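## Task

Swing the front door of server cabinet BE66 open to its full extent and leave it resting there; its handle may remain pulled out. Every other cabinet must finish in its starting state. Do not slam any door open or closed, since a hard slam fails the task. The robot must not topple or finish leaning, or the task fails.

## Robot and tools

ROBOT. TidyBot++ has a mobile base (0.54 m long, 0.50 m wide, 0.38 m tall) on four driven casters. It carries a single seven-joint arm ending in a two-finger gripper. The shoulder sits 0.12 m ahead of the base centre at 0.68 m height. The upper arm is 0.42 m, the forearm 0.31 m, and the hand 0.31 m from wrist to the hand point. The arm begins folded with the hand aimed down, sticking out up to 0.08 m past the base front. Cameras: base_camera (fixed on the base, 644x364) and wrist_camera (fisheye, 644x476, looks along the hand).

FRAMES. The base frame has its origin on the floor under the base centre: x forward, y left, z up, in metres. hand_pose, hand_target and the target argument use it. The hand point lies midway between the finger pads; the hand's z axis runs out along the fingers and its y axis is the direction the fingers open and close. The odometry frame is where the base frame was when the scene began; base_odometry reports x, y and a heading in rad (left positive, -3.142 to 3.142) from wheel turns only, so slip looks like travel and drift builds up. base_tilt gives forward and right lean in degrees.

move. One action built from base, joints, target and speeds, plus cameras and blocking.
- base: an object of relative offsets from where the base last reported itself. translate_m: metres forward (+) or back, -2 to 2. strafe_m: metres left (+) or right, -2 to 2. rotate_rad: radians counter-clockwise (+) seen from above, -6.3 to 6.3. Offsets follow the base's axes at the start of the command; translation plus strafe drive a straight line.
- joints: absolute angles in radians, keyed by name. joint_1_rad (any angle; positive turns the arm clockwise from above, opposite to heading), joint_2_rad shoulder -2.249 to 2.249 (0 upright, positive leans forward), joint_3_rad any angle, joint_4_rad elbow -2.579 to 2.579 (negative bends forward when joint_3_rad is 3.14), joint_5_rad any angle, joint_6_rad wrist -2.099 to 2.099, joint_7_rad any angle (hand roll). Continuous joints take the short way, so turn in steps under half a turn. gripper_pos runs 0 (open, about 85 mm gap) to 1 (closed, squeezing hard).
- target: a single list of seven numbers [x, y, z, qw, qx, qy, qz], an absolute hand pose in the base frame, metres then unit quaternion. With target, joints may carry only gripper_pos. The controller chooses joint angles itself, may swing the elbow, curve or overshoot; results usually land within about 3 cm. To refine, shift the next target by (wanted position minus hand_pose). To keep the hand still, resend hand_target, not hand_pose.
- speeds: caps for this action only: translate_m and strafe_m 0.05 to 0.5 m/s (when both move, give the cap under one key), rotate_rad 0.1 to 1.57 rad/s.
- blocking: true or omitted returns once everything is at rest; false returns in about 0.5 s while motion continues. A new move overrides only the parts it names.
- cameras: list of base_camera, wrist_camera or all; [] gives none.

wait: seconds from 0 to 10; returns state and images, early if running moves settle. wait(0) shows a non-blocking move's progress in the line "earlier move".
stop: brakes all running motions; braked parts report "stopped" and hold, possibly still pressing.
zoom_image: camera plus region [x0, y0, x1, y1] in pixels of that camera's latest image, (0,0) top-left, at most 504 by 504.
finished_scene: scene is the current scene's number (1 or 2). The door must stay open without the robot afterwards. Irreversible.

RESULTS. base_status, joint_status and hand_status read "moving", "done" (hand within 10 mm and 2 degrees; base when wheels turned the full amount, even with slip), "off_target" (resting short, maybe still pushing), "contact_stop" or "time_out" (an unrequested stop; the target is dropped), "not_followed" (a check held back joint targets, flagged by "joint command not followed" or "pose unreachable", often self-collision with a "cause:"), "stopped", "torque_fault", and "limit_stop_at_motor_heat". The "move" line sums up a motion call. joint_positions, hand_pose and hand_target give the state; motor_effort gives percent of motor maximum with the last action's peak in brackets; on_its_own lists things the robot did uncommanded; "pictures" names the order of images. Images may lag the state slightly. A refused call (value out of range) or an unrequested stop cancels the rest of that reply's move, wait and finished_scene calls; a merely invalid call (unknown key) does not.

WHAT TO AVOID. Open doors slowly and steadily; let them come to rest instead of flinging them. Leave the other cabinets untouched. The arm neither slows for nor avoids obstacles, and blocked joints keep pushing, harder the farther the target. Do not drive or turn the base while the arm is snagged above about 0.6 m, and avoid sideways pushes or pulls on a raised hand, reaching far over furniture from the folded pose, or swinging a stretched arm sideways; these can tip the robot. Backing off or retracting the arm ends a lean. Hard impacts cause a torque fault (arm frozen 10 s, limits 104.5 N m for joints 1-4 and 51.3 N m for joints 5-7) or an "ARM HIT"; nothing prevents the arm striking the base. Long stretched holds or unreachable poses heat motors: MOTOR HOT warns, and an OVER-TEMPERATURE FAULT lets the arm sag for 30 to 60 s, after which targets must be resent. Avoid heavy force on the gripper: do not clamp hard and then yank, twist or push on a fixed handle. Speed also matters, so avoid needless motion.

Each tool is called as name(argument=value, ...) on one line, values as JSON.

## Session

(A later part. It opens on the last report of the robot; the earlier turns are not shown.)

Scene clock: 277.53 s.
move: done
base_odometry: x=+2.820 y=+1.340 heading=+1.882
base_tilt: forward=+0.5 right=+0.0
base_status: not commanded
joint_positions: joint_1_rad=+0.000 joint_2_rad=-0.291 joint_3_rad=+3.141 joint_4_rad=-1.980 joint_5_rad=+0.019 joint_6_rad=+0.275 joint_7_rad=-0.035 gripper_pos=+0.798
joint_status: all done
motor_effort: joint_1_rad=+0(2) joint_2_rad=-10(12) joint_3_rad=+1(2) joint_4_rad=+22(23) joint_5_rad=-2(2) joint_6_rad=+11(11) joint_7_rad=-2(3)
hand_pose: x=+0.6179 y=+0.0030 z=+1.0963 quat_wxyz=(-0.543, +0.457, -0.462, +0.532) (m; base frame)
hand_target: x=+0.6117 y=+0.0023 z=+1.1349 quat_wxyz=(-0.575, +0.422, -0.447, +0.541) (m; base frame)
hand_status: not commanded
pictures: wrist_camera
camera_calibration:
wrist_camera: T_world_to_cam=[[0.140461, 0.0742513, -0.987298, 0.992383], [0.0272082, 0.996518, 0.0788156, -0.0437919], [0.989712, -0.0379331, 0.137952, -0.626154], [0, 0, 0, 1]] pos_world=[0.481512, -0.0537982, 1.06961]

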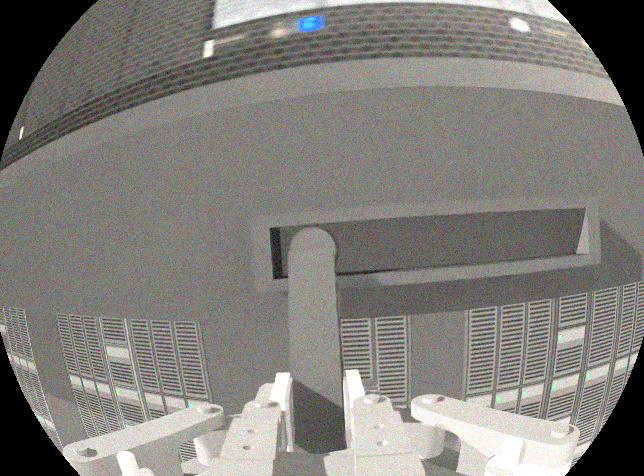

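move(base={"translate_m": -0.025, "strafe_m": -0.004}, speeds={"translate_m": 0.05}, cameras=["wrist_camera"])

zoom_image(camera="wrist_camera", region=[200, 180, 440, 476])

Scene clock: 282.10 s.
move: done
base_odometry: x=+2.831 y=+1.317 heading=+1.882
base_tilt: forward=+0.5 right=+0.0
base_status: done
joint_positions: joint_1_rad=+0.000 joint_2_rad=-0.287 joint_3_rad=+3.130 joint_4_rad=-1.976 joint_5_rad=+0.019 joint_6_rad=+0.275 joint_7_rad=-0.035 gripper_pos=+0.798
joint_status: not commanded
motor_effort: joint_1_rad=+0(4) joint_2_rad=-13(17) joint_3_rad=+2(5) joint_4_rad=+23(27) joint_5_rad=+0(1) joint_6_rad=+11(14) joint_7_rad=+0(1)
hand_pose: x=+0.6196 y=+0.0096 z=+1.0964 quat_wxyz=(-0.545, +0.460, -0.459, +0.530) (m; base frame)
hand_target: x=+0.6117 y=+0.0023 z=+1.1349 quat_wxyz=(-0.575, +0.422, -0.447, +0.541) (m; base frame)
hand_status: not commanded
pictures: wrist_camera
camera_calibration:
wrist_camera: T_world_to_cam=[[0.139191, 0.072694, -0.987594, 0.992967], [0.0167043, 0.996988, 0.0757397, -0.0405224], [0.990125, -0.0270393, 0.137557, -0.627493], [0, 0, 0, 1]] pos_world=[0.483762, -0.0487494, 1.07003]

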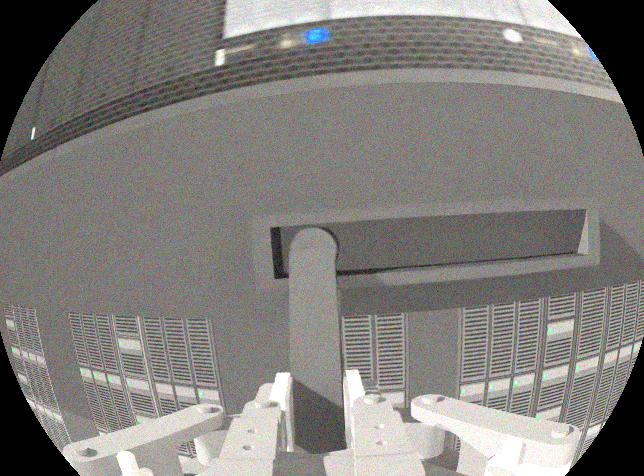

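Scaled by 1.703.

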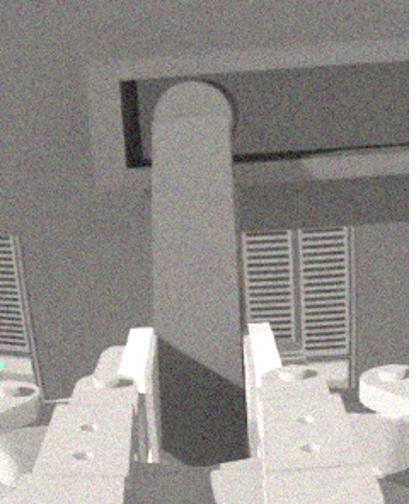

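move(base={"translate_m": -0.052, "strafe_m": 0.100, "rotate_rad": -0.13}, speeds={"translate_m": 0.12, "rotate_rad": 0.134}, cameras=["wrist_camera"])

Scene clock: 296.60 s.
move: done
base_odometry: x=+2.752 y=+1.237 heading=+1.752
base_tilt: forward=+0.5 right=+0.0
base_status: done
joint_positions: joint_1_rad=-0.001 joint_2_rad=-0.284 joint_3_rad=+3.137 joint_4_rad=-1.974 joint_5_rad=+0.019 joint_6_rad=+0.275 joint_7_rad=-0.035 gripper_pos=+0.798
joint_status: not commanded
motor_effort: joint_1_rad=+0(5) joint_2_rad=-12(18) joint_3_rad=+0(5) joint_4_rad=+23(27) joint_5_rad=+0(1) joint_6_rad=+11(14) joint_7_rad=+0(1)
hand_pose: x=+0.6206 y=+0.0063 z=+1.0964 quat_wxyz=(-0.544, +0.459, -0.461, +0.530) (m; base frame)
hand_target: x=+0.6117 y=+0.0023 z=+1.1349 quat_wxyz=(-0.575, +0.422, -0.447, +0.541) (m; base frame)
hand_status: not commanded
pictures: wrist_camera
camera_calibration:
wrist_camera: T_world_to_cam=[[0.139006, 0.0738057, -0.987537, 0.993072], [0.0217559, 0.996751, 0.0775566, -0.0424026], [0.990052, -0.0322656, 0.136949, -0.627903], [0, 0, 0, 1]] pos_world=[0.484536, -0.0512893, 1.06998]

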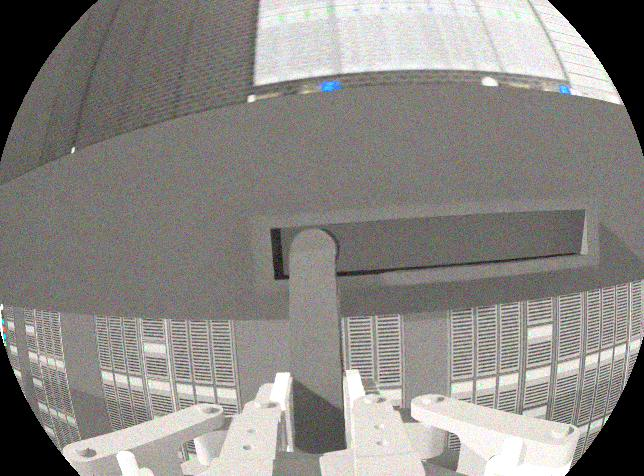

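move(base={"translate_m": -0.100, "strafe_m": 0.240, "rotate_rad": -0.3}, speeds={"translate_m": 0.15, "rotate_rad": 0.17}, cameras=["wrist_camera", "base_camera"])

Scene clock: 300.20 s.
move: done
base_odometry: x=+2.534 y=+1.095 heading=+1.451
base_tilt: forward=+0.5 right=+0.1
base_status: done
joint_positions: joint_1_rad=+0.000 joint_2_rad=-0.284 joint_3_rad=+3.148 joint_4_rad=-1.974 joint_5_rad=+0.019 joint_6_rad=+0.275 joint_7_rad=-0.035 gripper_pos=+0.798
joint_status: not commanded
motor_effort: joint_1_rad=-3(7) joint_2_rad=-13(16) joint_3_rad=-3(6) joint_4_rad=+23(27) joint_5_rad=+0(1) joint_6_rad=+11(14) joint_7_rad=-1(1)
hand_pose: x=+0.6207 y=-0.0010 z=+1.0965 quat_wxyz=(-0.542, +0.455, -0.464, +0.533) (m; base frame)
hand_target: x=+0.6117 y=+0.0023 z=+1.1349 quat_wxyz=(-0.575, +0.422, -0.447, +0.541) (m; base frame)
hand_status: not commanded
pictures: base_camera, wrist_camera
camera_calibration:
wrist_camera: T_world_to_cam=[[0.139994, 0.0751439, -0.987297, 0.992802], [0.0338163, 0.996172, 0.0806143, -0.0459264], [0.989575, -0.0446722, 0.136917, -0.627902], [0, 0, 0, 1]] pos_world=[0.483923, -0.0569022, 1.06986]

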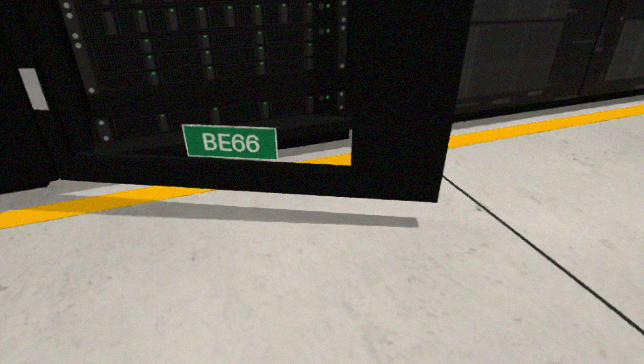

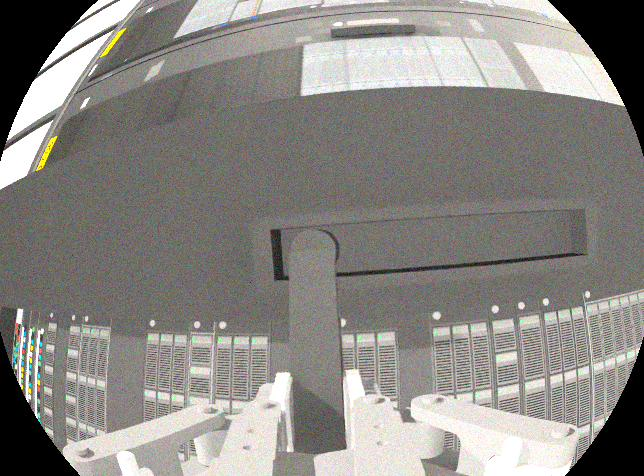

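move(base={"translate_m": -0.116, "strafe_m": 0.2836, "rotate_rad": -0.35}, speeds={"translate_m": 0.16, "rotate_rad": 0.18}, cameras=["base_camera"])

Scene clock: 308.73 s.
move: done
base_odometry: x=+2.239 y=+1.014 heading=+1.100
base_tilt: forward=+0.5 right=+0.1
base_status: done
joint_positions: joint_1_rad=+0.004 joint_2_rad=-0.285 joint_3_rad=+3.156 joint_4_rad=-1.974 joint_5_rad=+0.019 joint_6_rad=+0.275 joint_7_rad=-0.035 gripper_pos=+0.798
joint_status: not commanded
motor_effort: joint_1_rad=-4(6) joint_2_rad=-13(16) joint_3_rad=-4(6) joint_4_rad=+23(26) joint_5_rad=+0(1) joint_6_rad=+12(13) joint_7_rad=-1(1)
hand_pose: x=+0.6207 y=-0.0077 z=+1.0967 quat_wxyz=(-0.539, +0.452, -0.467, +0.536) (m; base frame)
hand_target: x=+0.6117 y=+0.0023 z=+1.1349 quat_wxyz=(-0.575, +0.422, -0.447, +0.541) (m; base frame)
hand_status: not commanded
pictures: base_camera

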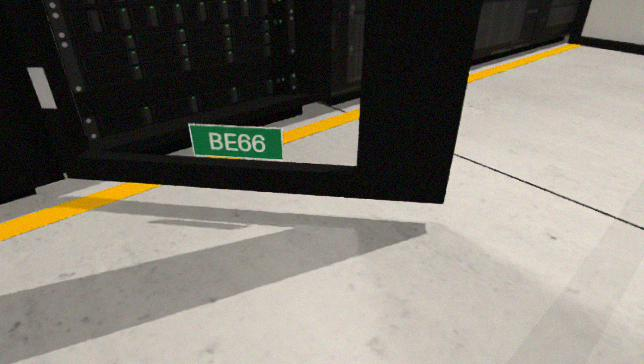

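move(base={"translate_m": -0.123, "strafe_m": 0.285, "rotate_rad": -0.35}, speeds={"translate_m": 0.16, "rotate_rad": 0.18}, cameras=["base_camera"])

Scene clock: 313.83 s.
move: done
base_odometry: x=+1.929 y=+1.034 heading=+0.749
base_tilt: forward=+0.5 right=+0.1
base_status: done
joint_positions: joint_1_rad=+0.007 joint_2_rad=-0.284 joint_3_rad=+3.157 joint_4_rad=-1.974 joint_5_rad=+0.019 joint_6_rad=+0.275 joint_7_rad=-0.035 gripper_pos=+0.798
joint_status: not commanded
motor_effort: joint_1_rad=-4(6) joint_2_rad=-13(16) joint_3_rad=-4(6) joint_4_rad=+23(26) joint_5_rad=+1(2) joint_6_rad=+12(14) joint_7_rad=-1(1)
hand_pose: x=+0.6207 y=-0.0102 z=+1.0968 quat_wxyz=(-0.538, +0.451, -0.468, +0.537) (m; base frame)
hand_target: x=+0.6117 y=+0.0023 z=+1.1349 quat_wxyz=(-0.575, +0.422, -0.447, +0.541) (m; base frame)
hand_status: not commanded
pictures: base_camera

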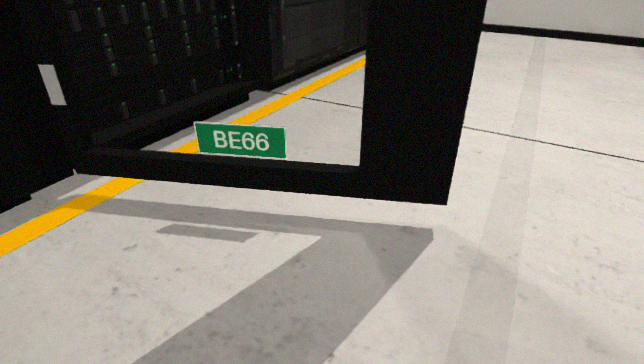

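move(base={"translate_m": -0.098, "strafe_m": 0.199, "rotate_rad": -0.25}, speeds={"translate_m": 0.14, "rotate_rad": 0.16}, cameras=["base_camera", "wrist_camera"])

Scene clock: 330.87 s.
move: done
base_odometry: x=+1.721 y=+1.113 heading=+0.498
base_tilt: forward=+0.5 right=+0.1
base_status: done
joint_positions: joint_1_rad=+0.009 joint_2_rad=-0.284 joint_3_rad=+3.152 joint_4_rad=-1.973 joint_5_rad=+0.019 joint_6_rad=+0.275 joint_7_rad=-0.035 gripper_pos=+0.798
joint_status: not commanded
motor_effort: joint_1_rad=-2(6) joint_2_rad=-13(17) joint_3_rad=-3(6) joint_4_rad=+23(27) joint_5_rad=+0(1) joint_6_rad=+11(14) joint_7_rad=-1(1)
hand_pose: x=+0.6209 y=-0.0076 z=+1.0969 quat_wxyz=(-0.539, +0.452, -0.467, +0.536) (m; base frame)
hand_target: x=+0.6117 y=+0.0023 z=+1.1349 quat_wxyz=(-0.575, +0.422, -0.447, +0.541) (m; base frame)
hand_status: not commanded
pictures: base_camera, wrist_camera
camera_calibration:
wrist_camera: T_world_to_cam=[[0.141377, 0.0745454, -0.987145, 0.992606], [0.0459388, 0.995593, 0.0817626, -0.0481768], [0.988889, -0.0569076, 0.13733, -0.628602], [0, 0, 0, 1]] pos_world=[0.483499, -0.061802, 1.07011]

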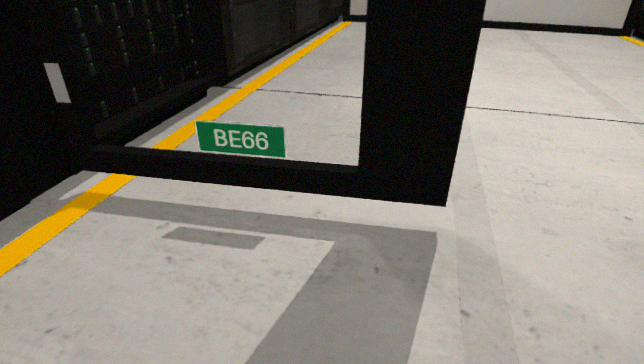

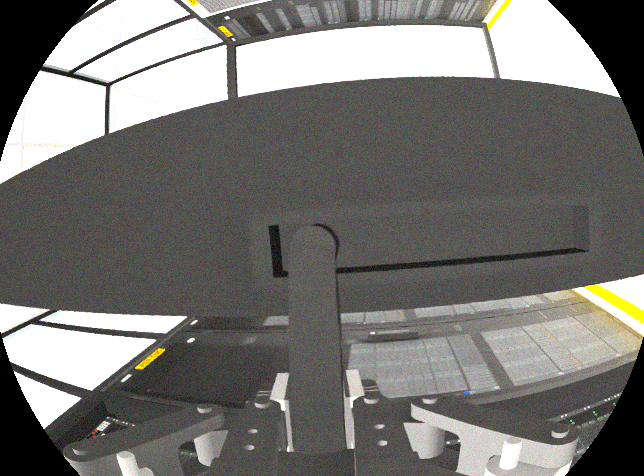

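move(joints={"joint_1_rad": 0.009, "joint_3_rad": 3.152, "joint_4_rad": -1.965, "gripper_pos": 0.45}, cameras=["wrist_camera"])

move(base={"translate_m": -0.13, "strafe_m": -0.015}, speeds={"translate_m": 0.1}, cameras=["wrist_camera", "base_camera"])

Scene clock: 372.03 s.
move: done
base_odometry: x=+1.721 y=+1.112 heading=+0.499
base_tilt: forward=+0.5 right=+0.1
base_status: not commanded
joint_positions: joint_1_rad=+0.009 joint_2_rad=-0.284 joint_3_rad=+3.152 joint_4_rad=-1.973 joint_5_rad=+0.019 joint_6_rad=+0.275 joint_7_rad=-0.035 gripper_pos=+0.450
joint_status: all done
motor_effort: joint_1_rad=-1(3) joint_2_rad=-10(13) joint_3_rad=+0(2) joint_4_rad=+21(23) joint_5_rad=+0(1) joint_6_rad=+9(12) joint_7_rad=+0(1)
hand_pose: x=+0.6209 y=-0.0076 z=+1.0968 quat_wxyz=(-0.539, +0.452, -0.467, +0.536) (m; base frame)
hand_target: x=+0.6125 y=-0.0093 z=+1.1245 quat_wxyz=(-0.566, +0.421, -0.457, +0.542) (m; base frame)
hand_status: not commanded
pictures: wrist_camera
camera_calibration:
wrist_camera: T_world_to_cam=[[0.141326, 0.0745559, -0.987152, 0.99259], [0.045998, 0.995589, 0.0817784, -0.04819], [0.988894, -0.0569644, 0.137273, -0.628499], [0, 0, 0, 1]] pos_world=[0.483457, -0.0618281, 1.07005]

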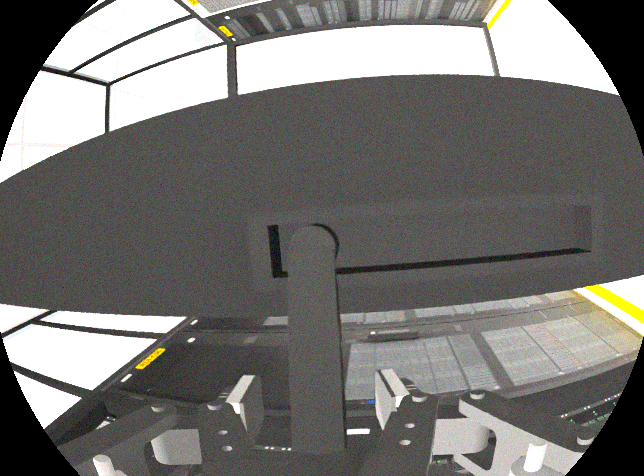

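Scene clock: 373.90 s.
move: done
base_odometry: x=+1.614 y=+1.037 heading=+0.498
base_tilt: forward=+0.5 right=+0.1
base_status: done
joint_positions: joint_1_rad=+0.009 joint_2_rad=-0.288 joint_3_rad=+3.152 joint_4_rad=-1.973 joint_5_rad=+0.019 joint_6_rad=+0.275 joint_7_rad=-0.035 gripper_pos=+0.450
joint_status: not commanded
motor_effort: joint_1_rad=+0(1) joint_2_rad=-11(16) joint_3_rad=+0(1) joint_4_rad=+21(22) joint_5_rad=+0(1) joint_6_rad=+9(9) joint_7_rad=+0(1)
hand_pose: x=+0.6190 y=-0.0076 z=+1.0991 quat_wxyz=(-0.540, +0.451, -0.466, +0.537) (m; base frame)
hand_target: x=+0.6125 y=-0.0093 z=+1.1245 quat_wxyz=(-0.566, +0.421, -0.457, +0.542) (m; base frame)
hand_status: not commanded
pictures: base_camera, wrist_camera
camera_calibration:
wrist_camera: T_world_to_cam=[[0.145821, 0.0745167, -0.986501, 0.991611], [0.0456251, 0.995592, 0.0819476, -0.0482609], [0.988258, -0.0569589, 0.141778, -0.631495], [0, 0, 0, 1]] pos_world=[0.481685, -0.0618127, 1.07171]

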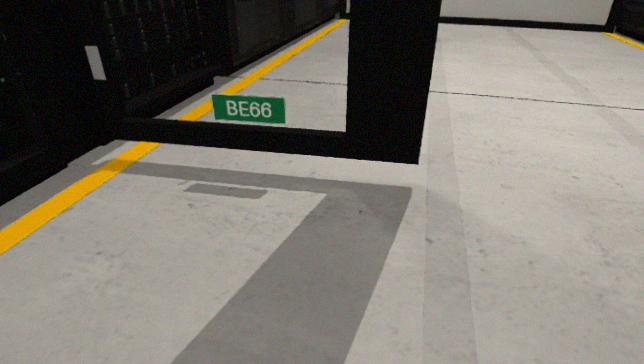

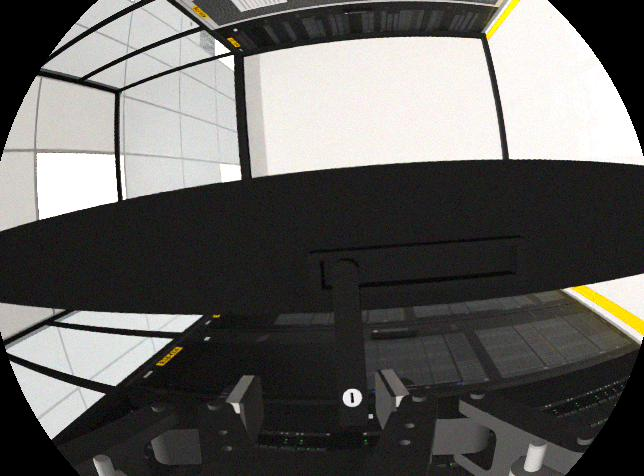

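move(base={"strafe_m": -0.55}, joints={"joint_1_rad": 0.0, "joint_2_rad": -0.8, "joint_3_rad": 3.14, "joint_4_rad": -2.12, "joint_5_rad": 0.0, "joint_6_rad": -0.25, "joint_7_rad": 0.0, "gripper_pos": 0.95}, cameras=["base_camera"])

Scene clock: 385.97 s.
move: done
base_odometry: x=+1.877 y=+0.554 heading=+0.498
base_tilt: forward=+0.5 right=+0.1
base_status: done
joint_positions: joint_1_rad=+0.009 joint_2_rad=-0.783 joint_3_rad=+3.148 joint_4_rad=-2.110 joint_5_rad=+0.019 joint_6_rad=-0.174 joint_7_rad=-0.034 gripper_pos=+0.950
joint_status: all done
motor_effort: joint_1_rad=+0(2) joint_2_rad=+6(13) joint_3_rad=+0(3) joint_4_rad=+21(22) joint_5_rad=+0(1) joint_6_rad=+9(9) joint_7_rad=+0(2)
hand_pose: x=+0.4377 y=-0.0056 z=+1.0775 quat_wxyz=(-0.518, +0.473, -0.491, +0.516) (m; base frame)
hand_target: x=+0.4330 y=+0.0021 z=+1.0532 quat_wxyz=(-0.500, +0.500, -0.499, +0.500) (m; base frame)
hand_status: not commanded
pictures: base_camera

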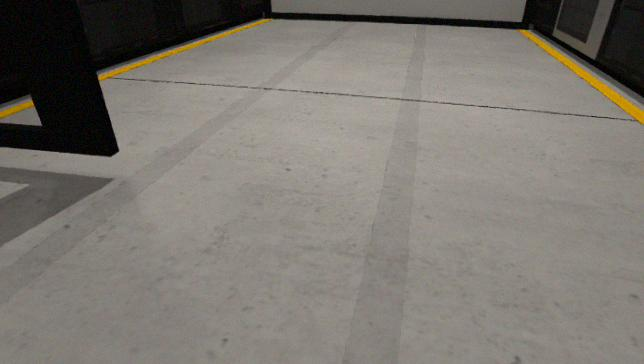

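move(base={"translate_m": 1.70, "strafe_m": -0.31, "rotate_rad": -3.19}, cameras=["base_camera"])

Scene clock: 397.03 s.
move: done
base_odometry: x=+3.519 y=+1.093 heading=-2.693
base_tilt: forward=+0.4 right=+0.1
base_status: done
joint_positions: joint_1_rad=+0.009 joint_2_rad=-0.792 joint_3_rad=+3.146 joint_4_rad=-2.112 joint_5_rad=+0.019 joint_6_rad=-0.178 joint_7_rad=-0.034 gripper_pos=+0.950
joint_status: not commanded
motor_effort: joint_1_rad=-1(1) joint_2_rad=+7(10) joint_3_rad=+0(2) joint_4_rad=+21(22) joint_5_rad=+0(1) joint_6_rad=+8(9) joint_7_rad=+0(1)
hand_pose: x=+0.4344 y=-0.0045 z=+1.0781 quat_wxyz=(-0.519, +0.473, -0.489, +0.517) (m; base frame)
hand_target: x=+0.4330 y=+0.0021 z=+1.0532 quat_wxyz=(-0.500, +0.500, -0.499, +0.500) (m; base frame)
hand_status: not commanded
pictures: base_camera

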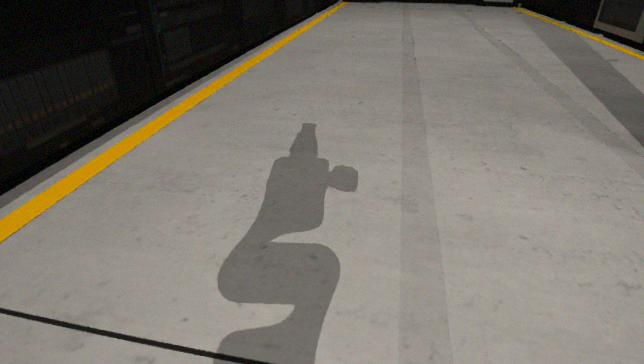

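move(base={"translate_m": -0.05, "strafe_m": -0.50}, joints={"joint_1_rad": 0.02, "joint_2_rad": -0.106, "joint_3_rad": 3.14, "joint_4_rad": -1.70, "joint_5_rad": 0.0, "joint_6_rad": -0.04, "joint_7_rad": 0.0, "gripper_pos": 0.95}, cameras=["base_camera", "wrist_camera"])

Scene clock: 409.97 s.
move: done
base_odometry: x=+3.347 y=+1.566 heading=-2.694
base_tilt: forward=+0.5 right=+0.1
base_status: done
joint_positions: joint_1_rad=+0.009 joint_2_rad=-0.118 joint_3_rad=+3.146 joint_4_rad=-1.733 joint_5_rad=+0.019 joint_6_rad=-0.134 joint_7_rad=-0.034 gripper_pos=+0.950
joint_status: all done
motor_effort: joint_1_rad=+0(3) joint_2_rad=-17(19) joint_3_rad=+0(2) joint_4_rad=+21(23) joint_5_rad=+0(2) joint_6_rad=+8(10) joint_7_rad=+0(2)
hand_pose: x=+0.6898 y=-0.0071 z=+1.0310 quat_wxyz=(-0.454, +0.534, -0.551, +0.454) (m; base frame)
hand_target: x=+0.6993 y=-0.0093 z=+1.0732 quat_wxyz=(-0.479, +0.511, -0.520, +0.488) (m; base frame)
hand_status: not commanded
pictures: base_camera, wrist_camera
camera_calibration:
wrist_camera: T_world_to_cam=[[-0.189292, 0.0757074, -0.978998, 1.13752], [0.0719144, 0.995415, 0.0630721, -0.0451425], [0.979284, -0.058465, -0.193868, -0.339537], [0, 0, 0, 1]] pos_world=[0.551072, -0.0610341, 1.05065]

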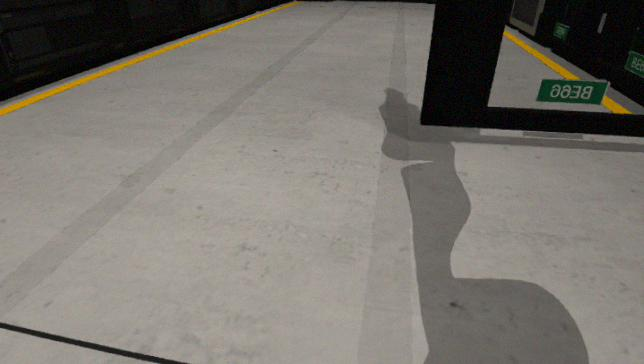

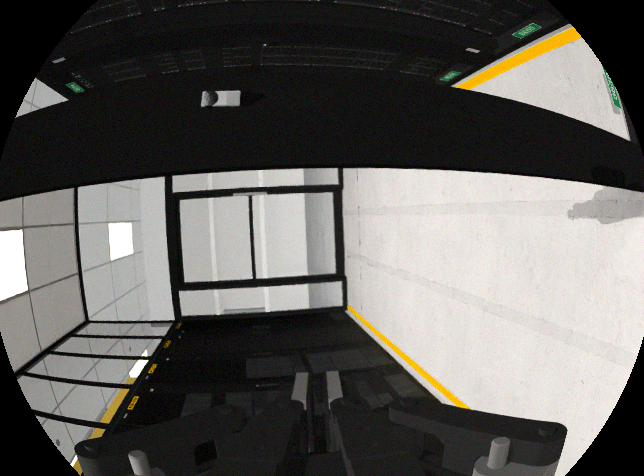

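zoom_image(camera="base_camera", region=[400, 60, 644, 180])

Scaled by 2.066.

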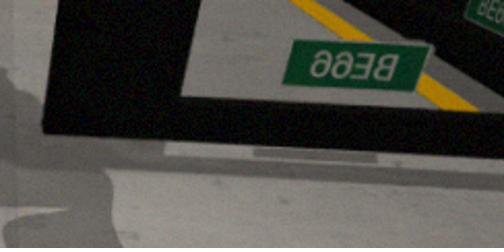

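move(base={"translate_m": 0.217, "strafe_m": -0.199, "rotate_rad": -0.038}, speeds={"translate_m": 0.25}, cameras=["base_camera", "wrist_camera"])

zoom_image(camera="base_camera", region=[300, 60, 644, 220])

Scene clock: 427.77 s.
move: done
base_odometry: x=+3.065 y=+1.651 heading=-2.732
base_tilt: forward=+0.5 right=+0.1
base_status: done
joint_positions: joint_1_rad=+0.011 joint_2_rad=-0.114 joint_3_rad=+3.141 joint_4_rad=-1.731 joint_5_rad=+0.019 joint_6_rad=-0.133 joint_7_rad=-0.034 gripper_pos=+0.950
joint_status: not commanded
motor_effort: joint_1_rad=+0(2) joint_2_rad=-17(19) joint_3_rad=+0(3) joint_4_rad=+21(22) joint_5_rad=+1(1) joint_6_rad=+9(9) joint_7_rad=+0(1)
hand_pose: x=+0.6914 y=-0.0050 z=+1.0301 quat_wxyz=(-0.454, +0.535, -0.550, +0.453) (m; base frame)
hand_target: x=+0.6993 y=-0.0093 z=+1.0732 quat_wxyz=(-0.479, +0.511, -0.520, +0.488) (m; base frame)
hand_status: not commanded
pictures: base_camera, wrist_camera
camera_calibration:
wrist_camera: T_world_to_cam=[[-0.190473, 0.0745109, -0.978861, 1.1375], [0.0687046, 0.995682, 0.0624224, -0.0443644], [0.979285, -0.0553625, -0.19477, -0.340201], [0, 0, 0, 1]] pos_world=[0.552865, -0.0594176, 1.04996]

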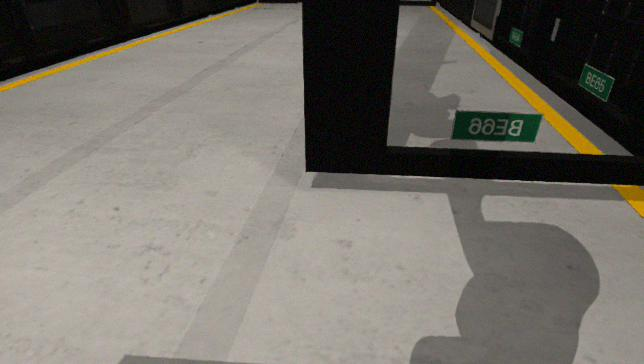

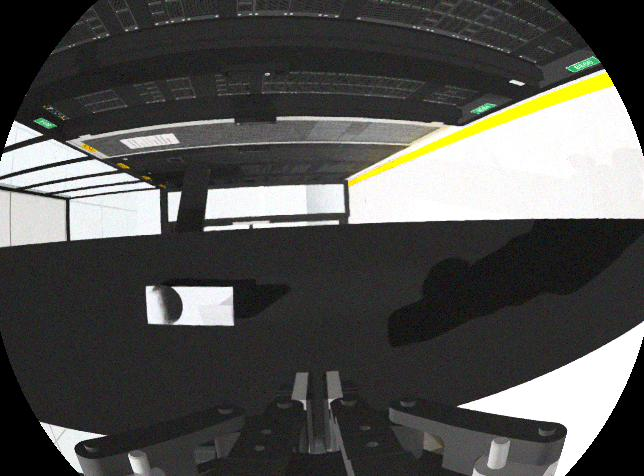

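Scaled by 1.465.

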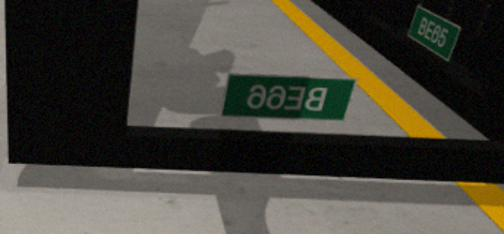

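move(base={"translate_m": 0.08, "strafe_m": 0.07, "rotate_rad": -0.115}, speeds={"translate_m": 0.1, "rotate_rad": 0.12}, cameras=["base_camera"])

Scene clock: 435.90 s.
move: done
base_odometry: x=+3.019 y=+1.555 heading=-2.848
base_tilt: forward=+0.5 right=+0.1
base_status: done
joint_positions: joint_1_rad=+0.011 joint_2_rad=-0.113 joint_3_rad=+3.139 joint_4_rad=-1.730 joint_5_rad=+0.019 joint_6_rad=-0.131 joint_7_rad=-0.034 gripper_pos=+0.950
joint_status: not commanded
motor_effort: joint_1_rad=+0(2) joint_2_rad=-17(20) joint_3_rad=+0(2) joint_4_rad=+21(23) joint_5_rad=+1(1) joint_6_rad=+8(10) joint_7_rad=+0(1)
hand_pose: x=+0.6920 y=-0.0041 z=+1.0308 quat_wxyz=(-0.455, +0.535, -0.549, +0.453) (m; base frame)
hand_target: x=+0.6993 y=-0.0093 z=+1.0732 quat_wxyz=(-0.479, +0.511, -0.520, +0.488) (m; base frame)
hand_status: not commanded
pictures: base_camera

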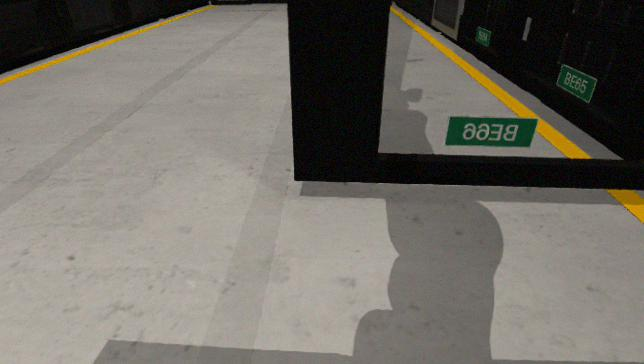

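move(base={"translate_m": 0.12, "strafe_m": 0.133, "rotate_rad": -0.17}, speeds={"translate_m": 0.11, "rotate_rad": 0.11}, cameras=["base_camera"])

zoom_image(camera="base_camera", region=[250, 80, 644, 240])

Scene clock: 442.67 s.
move: done
base_odometry: x=+2.943 y=+1.393 heading=-3.020
base_tilt: forward=+0.5 right=+0.0
base_status: done
joint_positions: joint_1_rad=+0.011 joint_2_rad=-0.111 joint_3_rad=+3.138 joint_4_rad=-1.729 joint_5_rad=+0.019 joint_6_rad=-0.130 joint_7_rad=-0.034 gripper_pos=+0.950
joint_status: not commanded
motor_effort: joint_1_rad=-1(2) joint_2_rad=-17(20) joint_3_rad=+0(2) joint_4_rad=+21(22) joint_5_rad=+0(1) joint_6_rad=+9(10) joint_7_rad=+0(1)
hand_pose: x=+0.6928 y=-0.0034 z=+1.0306 quat_wxyz=(-0.455, +0.536, -0.549, +0.453) (m; base frame)
hand_target: x=+0.6993 y=-0.0093 z=+1.0732 quat_wxyz=(-0.479, +0.511, -0.520, +0.488) (m; base frame)
hand_status: not commanded
pictures: base_camera

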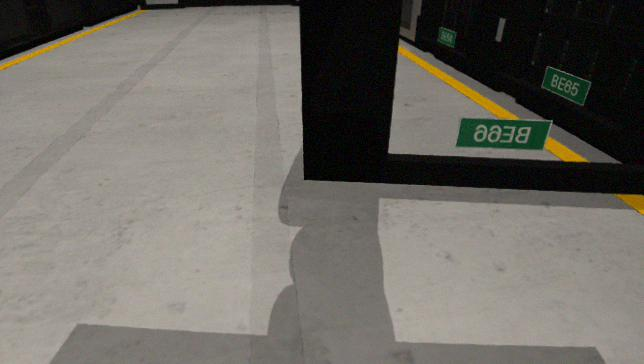

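Scaled by 1.279.

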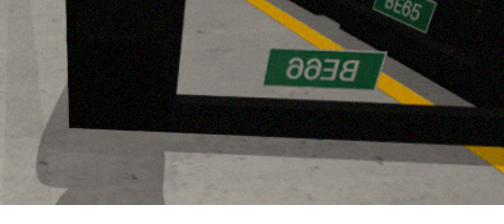

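move(base={"translate_m": 0.157, "strafe_m": 0.1645, "rotate_rad": -0.25}, speeds={"translate_m": 0.12, "rotate_rad": 0.13}, cameras=["base_camera"])

zoom_image(camera="base_camera", region=[250, 80, 644, 240])

Scene clock: 448.40 s.
move: done
base_odometry: x=+2.807 y=+1.211 heading=+3.013
base_tilt: forward=+0.5 right=+0.0
base_status: done
joint_positions: joint_1_rad=+0.011 joint_2_rad=-0.110 joint_3_rad=+3.138 joint_4_rad=-1.728 joint_5_rad=+0.019 joint_6_rad=-0.129 joint_7_rad=-0.034 gripper_pos=+0.950
joint_status: not commanded
motor_effort: joint_1_rad=+0(2) joint_2_rad=-17(19) joint_3_rad=+0(2) joint_4_rad=+21(22) joint_5_rad=+1(1) joint_6_rad=+8(10) joint_7_rad=+1(1)
hand_pose: x=+0.6933 y=-0.0034 z=+1.0308 quat_wxyz=(-0.455, +0.536, -0.548, +0.453) (m; base frame)
hand_target: x=+0.6993 y=-0.0093 z=+1.0732 quat_wxyz=(-0.479, +0.511, -0.520, +0.488) (m; base frame)
hand_status: not commanded
pictures: base_camera

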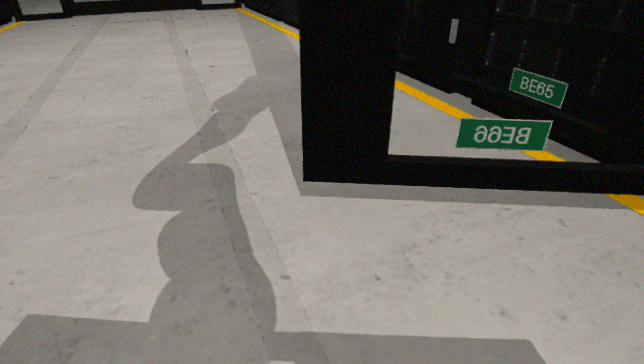

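Scaled by 1.279.

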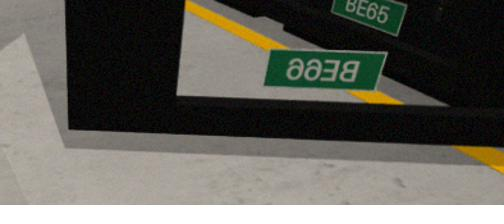

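move(base={"translate_m": 0.0894, "strafe_m": 0.1034, "rotate_rad": -0.15}, speeds={"translate_m": 0.1, "rotate_rad": 0.11}, cameras=[])

Scene clock: 452.57 s.
move: done
base_odometry: x=+2.705 y=+1.119 heading=+2.863
base_tilt: forward=+0.5 right=+0.0
base_status: done
joint_positions: joint_1_rad=+0.011 joint_2_rad=-0.109 joint_3_rad=+3.138 joint_4_rad=-1.727 joint_5_rad=+0.019 joint_6_rad=-0.129 joint_7_rad=-0.034 gripper_pos=+0.950
joint_status: not commanded
motor_effort: joint_1_rad=-1(2) joint_2_rad=-17(20) joint_3_rad=+0(3) joint_4_rad=+22(22) joint_5_rad=+0(1) joint_6_rad=+9(9) joint_7_rad=+0(1)
hand_pose: x=+0.6936 y=-0.0035 z=+1.0310 quat_wxyz=(-0.455, +0.535, -0.548, +0.453) (m; base frame)
hand_target: x=+0.6993 y=-0.0093 z=+1.0732 quat_wxyz=(-0.479, +0.511, -0.520, +0.488) (m; base frame)
hand_status: not commanded
pictures: none
No camera images: "cameras" was empty.

move(base={"translate_m": 0.058, "strafe_m": 0.0705, "rotate_rad": -0.1}, speeds={"translate_m": 0.09, "rotate_rad": 0.1}, cameras=["base_camera"])

zoom_image(camera="base_camera", region=[250, 80, 644, 240])

Scene clock: 456.03 s.
move: done
base_odometry: x=+2.630 y=+1.068 heading=+2.762
base_tilt: forward=+0.5 right=+0.0
base_status: done
joint_positions: joint_1_rad=+0.011 joint_2_rad=-0.110 joint_3_rad=+3.138 joint_4_rad=-1.726 joint_5_rad=+0.019 joint_6_rad=-0.128 joint_7_rad=-0.034 gripper_pos=+0.950
joint_status: not commanded
motor_effort: joint_1_rad=+0(3) joint_2_rad=-17(20) joint_3_rad=+0(3) joint_4_rad=+21(22) joint_5_rad=+0(1) joint_6_rad=+9(9) joint_7_rad=+0(1)
hand_pose: x=+0.6935 y=-0.0036 z=+1.0315 quat_wxyz=(-0.455, +0.535, -0.548, +0.454) (m; base frame)
hand_target: x=+0.6993 y=-0.0093 z=+1.0732 quat_wxyz=(-0.479, +0.511, -0.520, +0.488) (m; base frame)
hand_status: not commanded
pictures: base_camera

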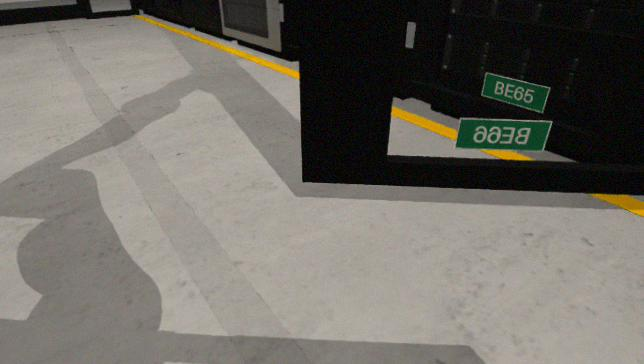

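Scaled by 1.279.

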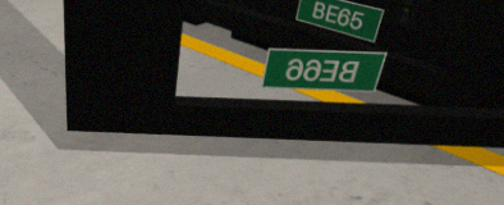

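move(base={"translate_m": 0.0284, "strafe_m": 0.036, "rotate_rad": -0.05}, speeds={"translate_m": 0.08, "rotate_rad": 0.1}, cameras=["base_camera"])

Scene clock: 465.93 s.
move: done
base_odometry: x=+2.590 y=+1.045 heading=+2.711
base_tilt: forward=+0.5 right=+0.0
base_status: done
joint_positions: joint_1_rad=+0.011 joint_2_rad=-0.109 joint_3_rad=+3.139 joint_4_rad=-1.726 joint_5_rad=+0.019 joint_6_rad=-0.128 joint_7_rad=-0.034 gripper_pos=+0.950
joint_status: not commanded
motor_effort: joint_1_rad=+1(3) joint_2_rad=-18(20) joint_3_rad=+0(3) joint_4_rad=+22(22) joint_5_rad=+0(1) joint_6_rad=+8(9) joint_7_rad=+1(1)
hand_pose: x=+0.6937 y=-0.0038 z=+1.0316 quat_wxyz=(-0.456, +0.535, -0.548, +0.454) (m; base frame)
hand_target: x=+0.6993 y=-0.0093 z=+1.0732 quat_wxyz=(-0.479, +0.511, -0.520, +0.488) (m; base frame)
hand_status: not commanded
pictures: base_camera

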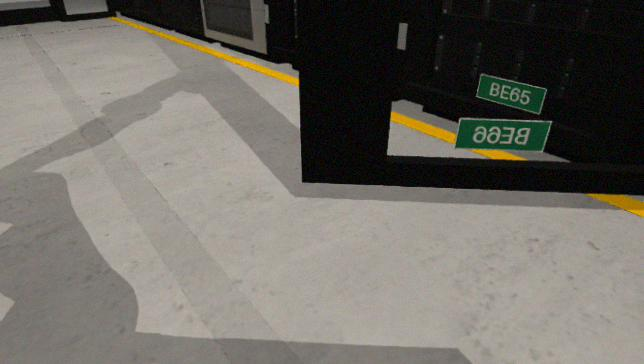

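move(base={"translate_m": 0.0284, "strafe_m": 0.036, "rotate_rad": -0.05}, speeds={"translate_m": 0.08, "rotate_rad": 0.1}, cameras=["base_camera"])

Scene clock: 468.43 s.
move: done
base_odometry: x=+2.549 y=+1.024 heading=+2.660
base_tilt: forward=+0.4 right=+0.0
base_status: done
joint_positions: joint_1_rad=+0.014 joint_2_rad=-0.151 joint_3_rad=+3.141 joint_4_rad=-1.751 joint_5_rad=+0.019 joint_6_rad=-0.128 joint_7_rad=-0.034 gripper_pos=+0.950
joint_status: not commanded
motor_effort: joint_1_rad=-1(4) joint_2_rad=-6(20) joint_3_rad=-1(4) joint_4_rad=+28(33) joint_5_rad=+1(1) joint_6_rad=+15(19) joint_7_rad=+0(1)
hand_pose: x=+0.6775 y=-0.0068 z=+1.0397 quat_wxyz=(-0.459, +0.530, -0.546, +0.459) (m; base frame)
hand_target: x=+0.6993 y=-0.0093 z=+1.0732 quat_wxyz=(-0.479, +0.511, -0.520, +0.488) (m; base frame)
hand_status: not commanded
pictures: base_camera

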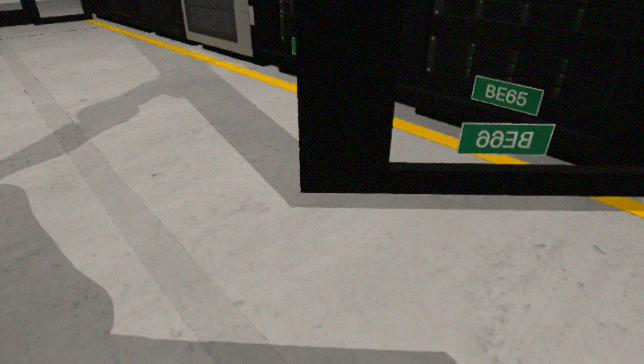

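move(base={"translate_m": 0.025}, speeds={"translate_m": 0.05}, cameras=["base_camera"])

Scene clock: 470.27 s.
move: done
base_odometry: x=+2.528 y=+1.035 heading=+2.660
base_tilt: forward=+0.4 right=+0.0
base_status: done
joint_positions: joint_1_rad=+0.014 joint_2_rad=-0.206 joint_3_rad=+3.141 joint_4_rad=-1.787 joint_5_rad=+0.019 joint_6_rad=-0.128 joint_7_rad=-0.034 gripper_pos=+0.950
joint_status: not commanded
motor_effort: joint_1_rad=-1(4) joint_2_rad=+7(11) joint_3_rad=+0(3) joint_4_rad=+35(38) joint_5_rad=+1(1) joint_6_rad=+21(25) joint_7_rad=+0(1)
hand_pose: x=+0.6557 y=-0.0067 z=+1.0477 quat_wxyz=(-0.464, +0.525, -0.541, +0.465) (m; base frame)
hand_target: x=+0.6993 y=-0.0093 z=+1.0732 quat_wxyz=(-0.479, +0.511, -0.520, +0.488) (m; base frame)
hand_status: not commanded
pictures: base_camera

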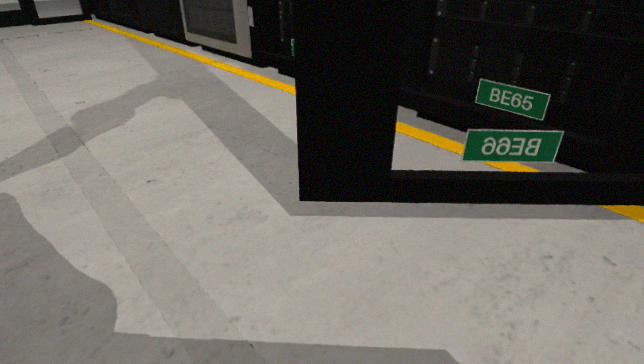

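move(base={"translate_m": -0.06}, speeds={"translate_m": 0.05}, cameras=["base_camera"])

move(base={"translate_m": -0.12}, speeds={"translate_m": 0.12}, cameras=["base_camera"])

wait(seconds=1, cameras=["base_camera"])

Scene clock: 473.77 s.
move: done
base_odometry: x=+2.581 y=+1.007 heading=+2.660
base_tilt: forward=+0.4 right=+0.0
base_status: done
joint_positions: joint_1_rad=+0.014 joint_2_rad=-0.117 joint_3_rad=+3.140 joint_4_rad=-1.726 joint_5_rad=+0.019 joint_6_rad=-0.115 joint_7_rad=-0.034 gripper_pos=+0.950
joint_status: not commanded
motor_effort: joint_1_rad=+0(2) joint_2_rad=-17(20) joint_3_rad=+0(3) joint_4_rad=+21(34) joint_5_rad=+1(1) joint_6_rad=+9(21) joint_7_rad=+1(1)
hand_pose: x=+0.6914 y=-0.0067 z=+1.0402 quat_wxyz=(-0.460, +0.529, -0.545, +0.460) (m; base frame)
hand_target: x=+0.6993 y=-0.0093 z=+1.0732 quat_wxyz=(-0.479, +0.511, -0.520, +0.488) (m; base frame)
hand_status: not commanded
pictures: base_camera

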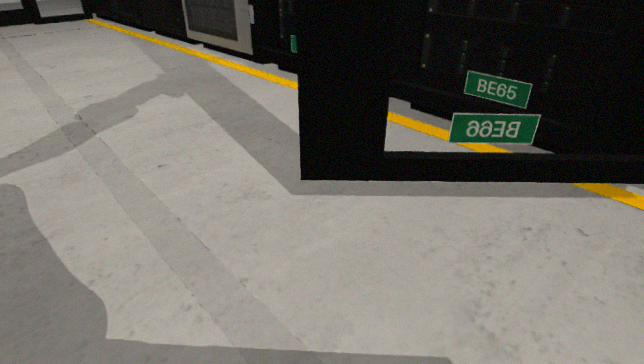

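Scene clock: 475.33 s.
move: done
base_odometry: x=+2.687 y=+0.951 heading=+2.660
base_tilt: forward=+0.5 right=+0.1
base_status: done
joint_positions: joint_1_rad=+0.014 joint_2_rad=-0.110 joint_3_rad=+3.140 joint_4_rad=-1.726 joint_5_rad=+0.019 joint_6_rad=-0.115 joint_7_rad=-0.034 gripper_pos=+0.950
joint_status: not commanded
motor_effort: joint_1_rad=+0(2) joint_2_rad=-17(20) joint_3_rad=+0(1) joint_4_rad=+21(22) joint_5_rad=+0(1) joint_6_rad=+8(9) joint_7_rad=+0(1)
hand_pose: x=+0.6940 y=-0.0067 z=+1.0361 quat_wxyz=(-0.458, +0.530, -0.546, +0.458) (m; base frame)
hand_target: x=+0.6993 y=-0.0093 z=+1.0732 quat_wxyz=(-0.479, +0.511, -0.520, +0.488) (m; base frame)
hand_status: not commanded
pictures: base_camera

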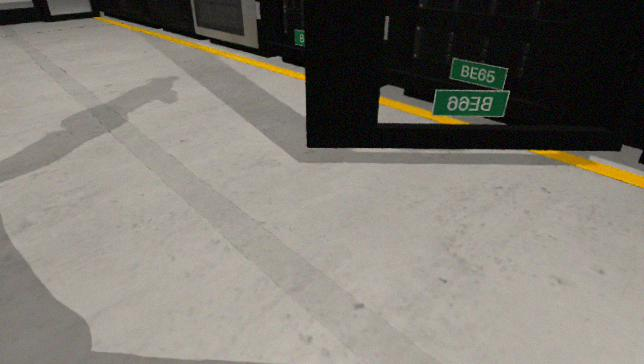

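Scene clock: 476.33 s.
base_odometry: x=+2.687 y=+0.951 heading=+2.660
base_tilt: forward=+0.5 right=+0.1
base_status: done
joint_positions: joint_1_rad=+0.014 joint_2_rad=-0.110 joint_3_rad=+3.140 joint_4_rad=-1.726 joint_5_rad=+0.019 joint_6_rad=-0.115 joint_7_rad=-0.034 gripper_pos=+0.950
joint_status: not commanded
motor_effort: joint_1_rad=+0(2) joint_2_rad=-17(20) joint_3_rad=+0(1) joint_4_rad=+21(22) joint_5_rad=+1(1) joint_6_rad=+8(9) joint_7_rad=+1(1)
hand_pose: x=+0.6940 y=-0.0067 z=+1.0361 quat_wxyz=(-0.458, +0.530, -0.546, +0.458) (m; base frame)
hand_target: x=+0.6993 y=-0.0093 z=+1.0732 quat_wxyz=(-0.479, +0.511, -0.520, +0.488) (m; base frame)
hand_status: not commanded
wait: 1.00 s; at rest by 0.27 s
pictures: base_camera

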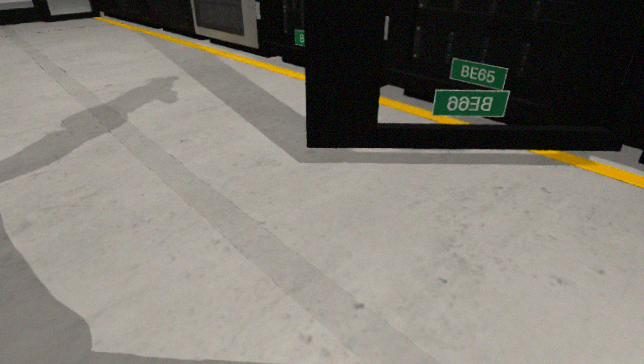

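finished_scene(scene=2)

The scene is finished: the task was done.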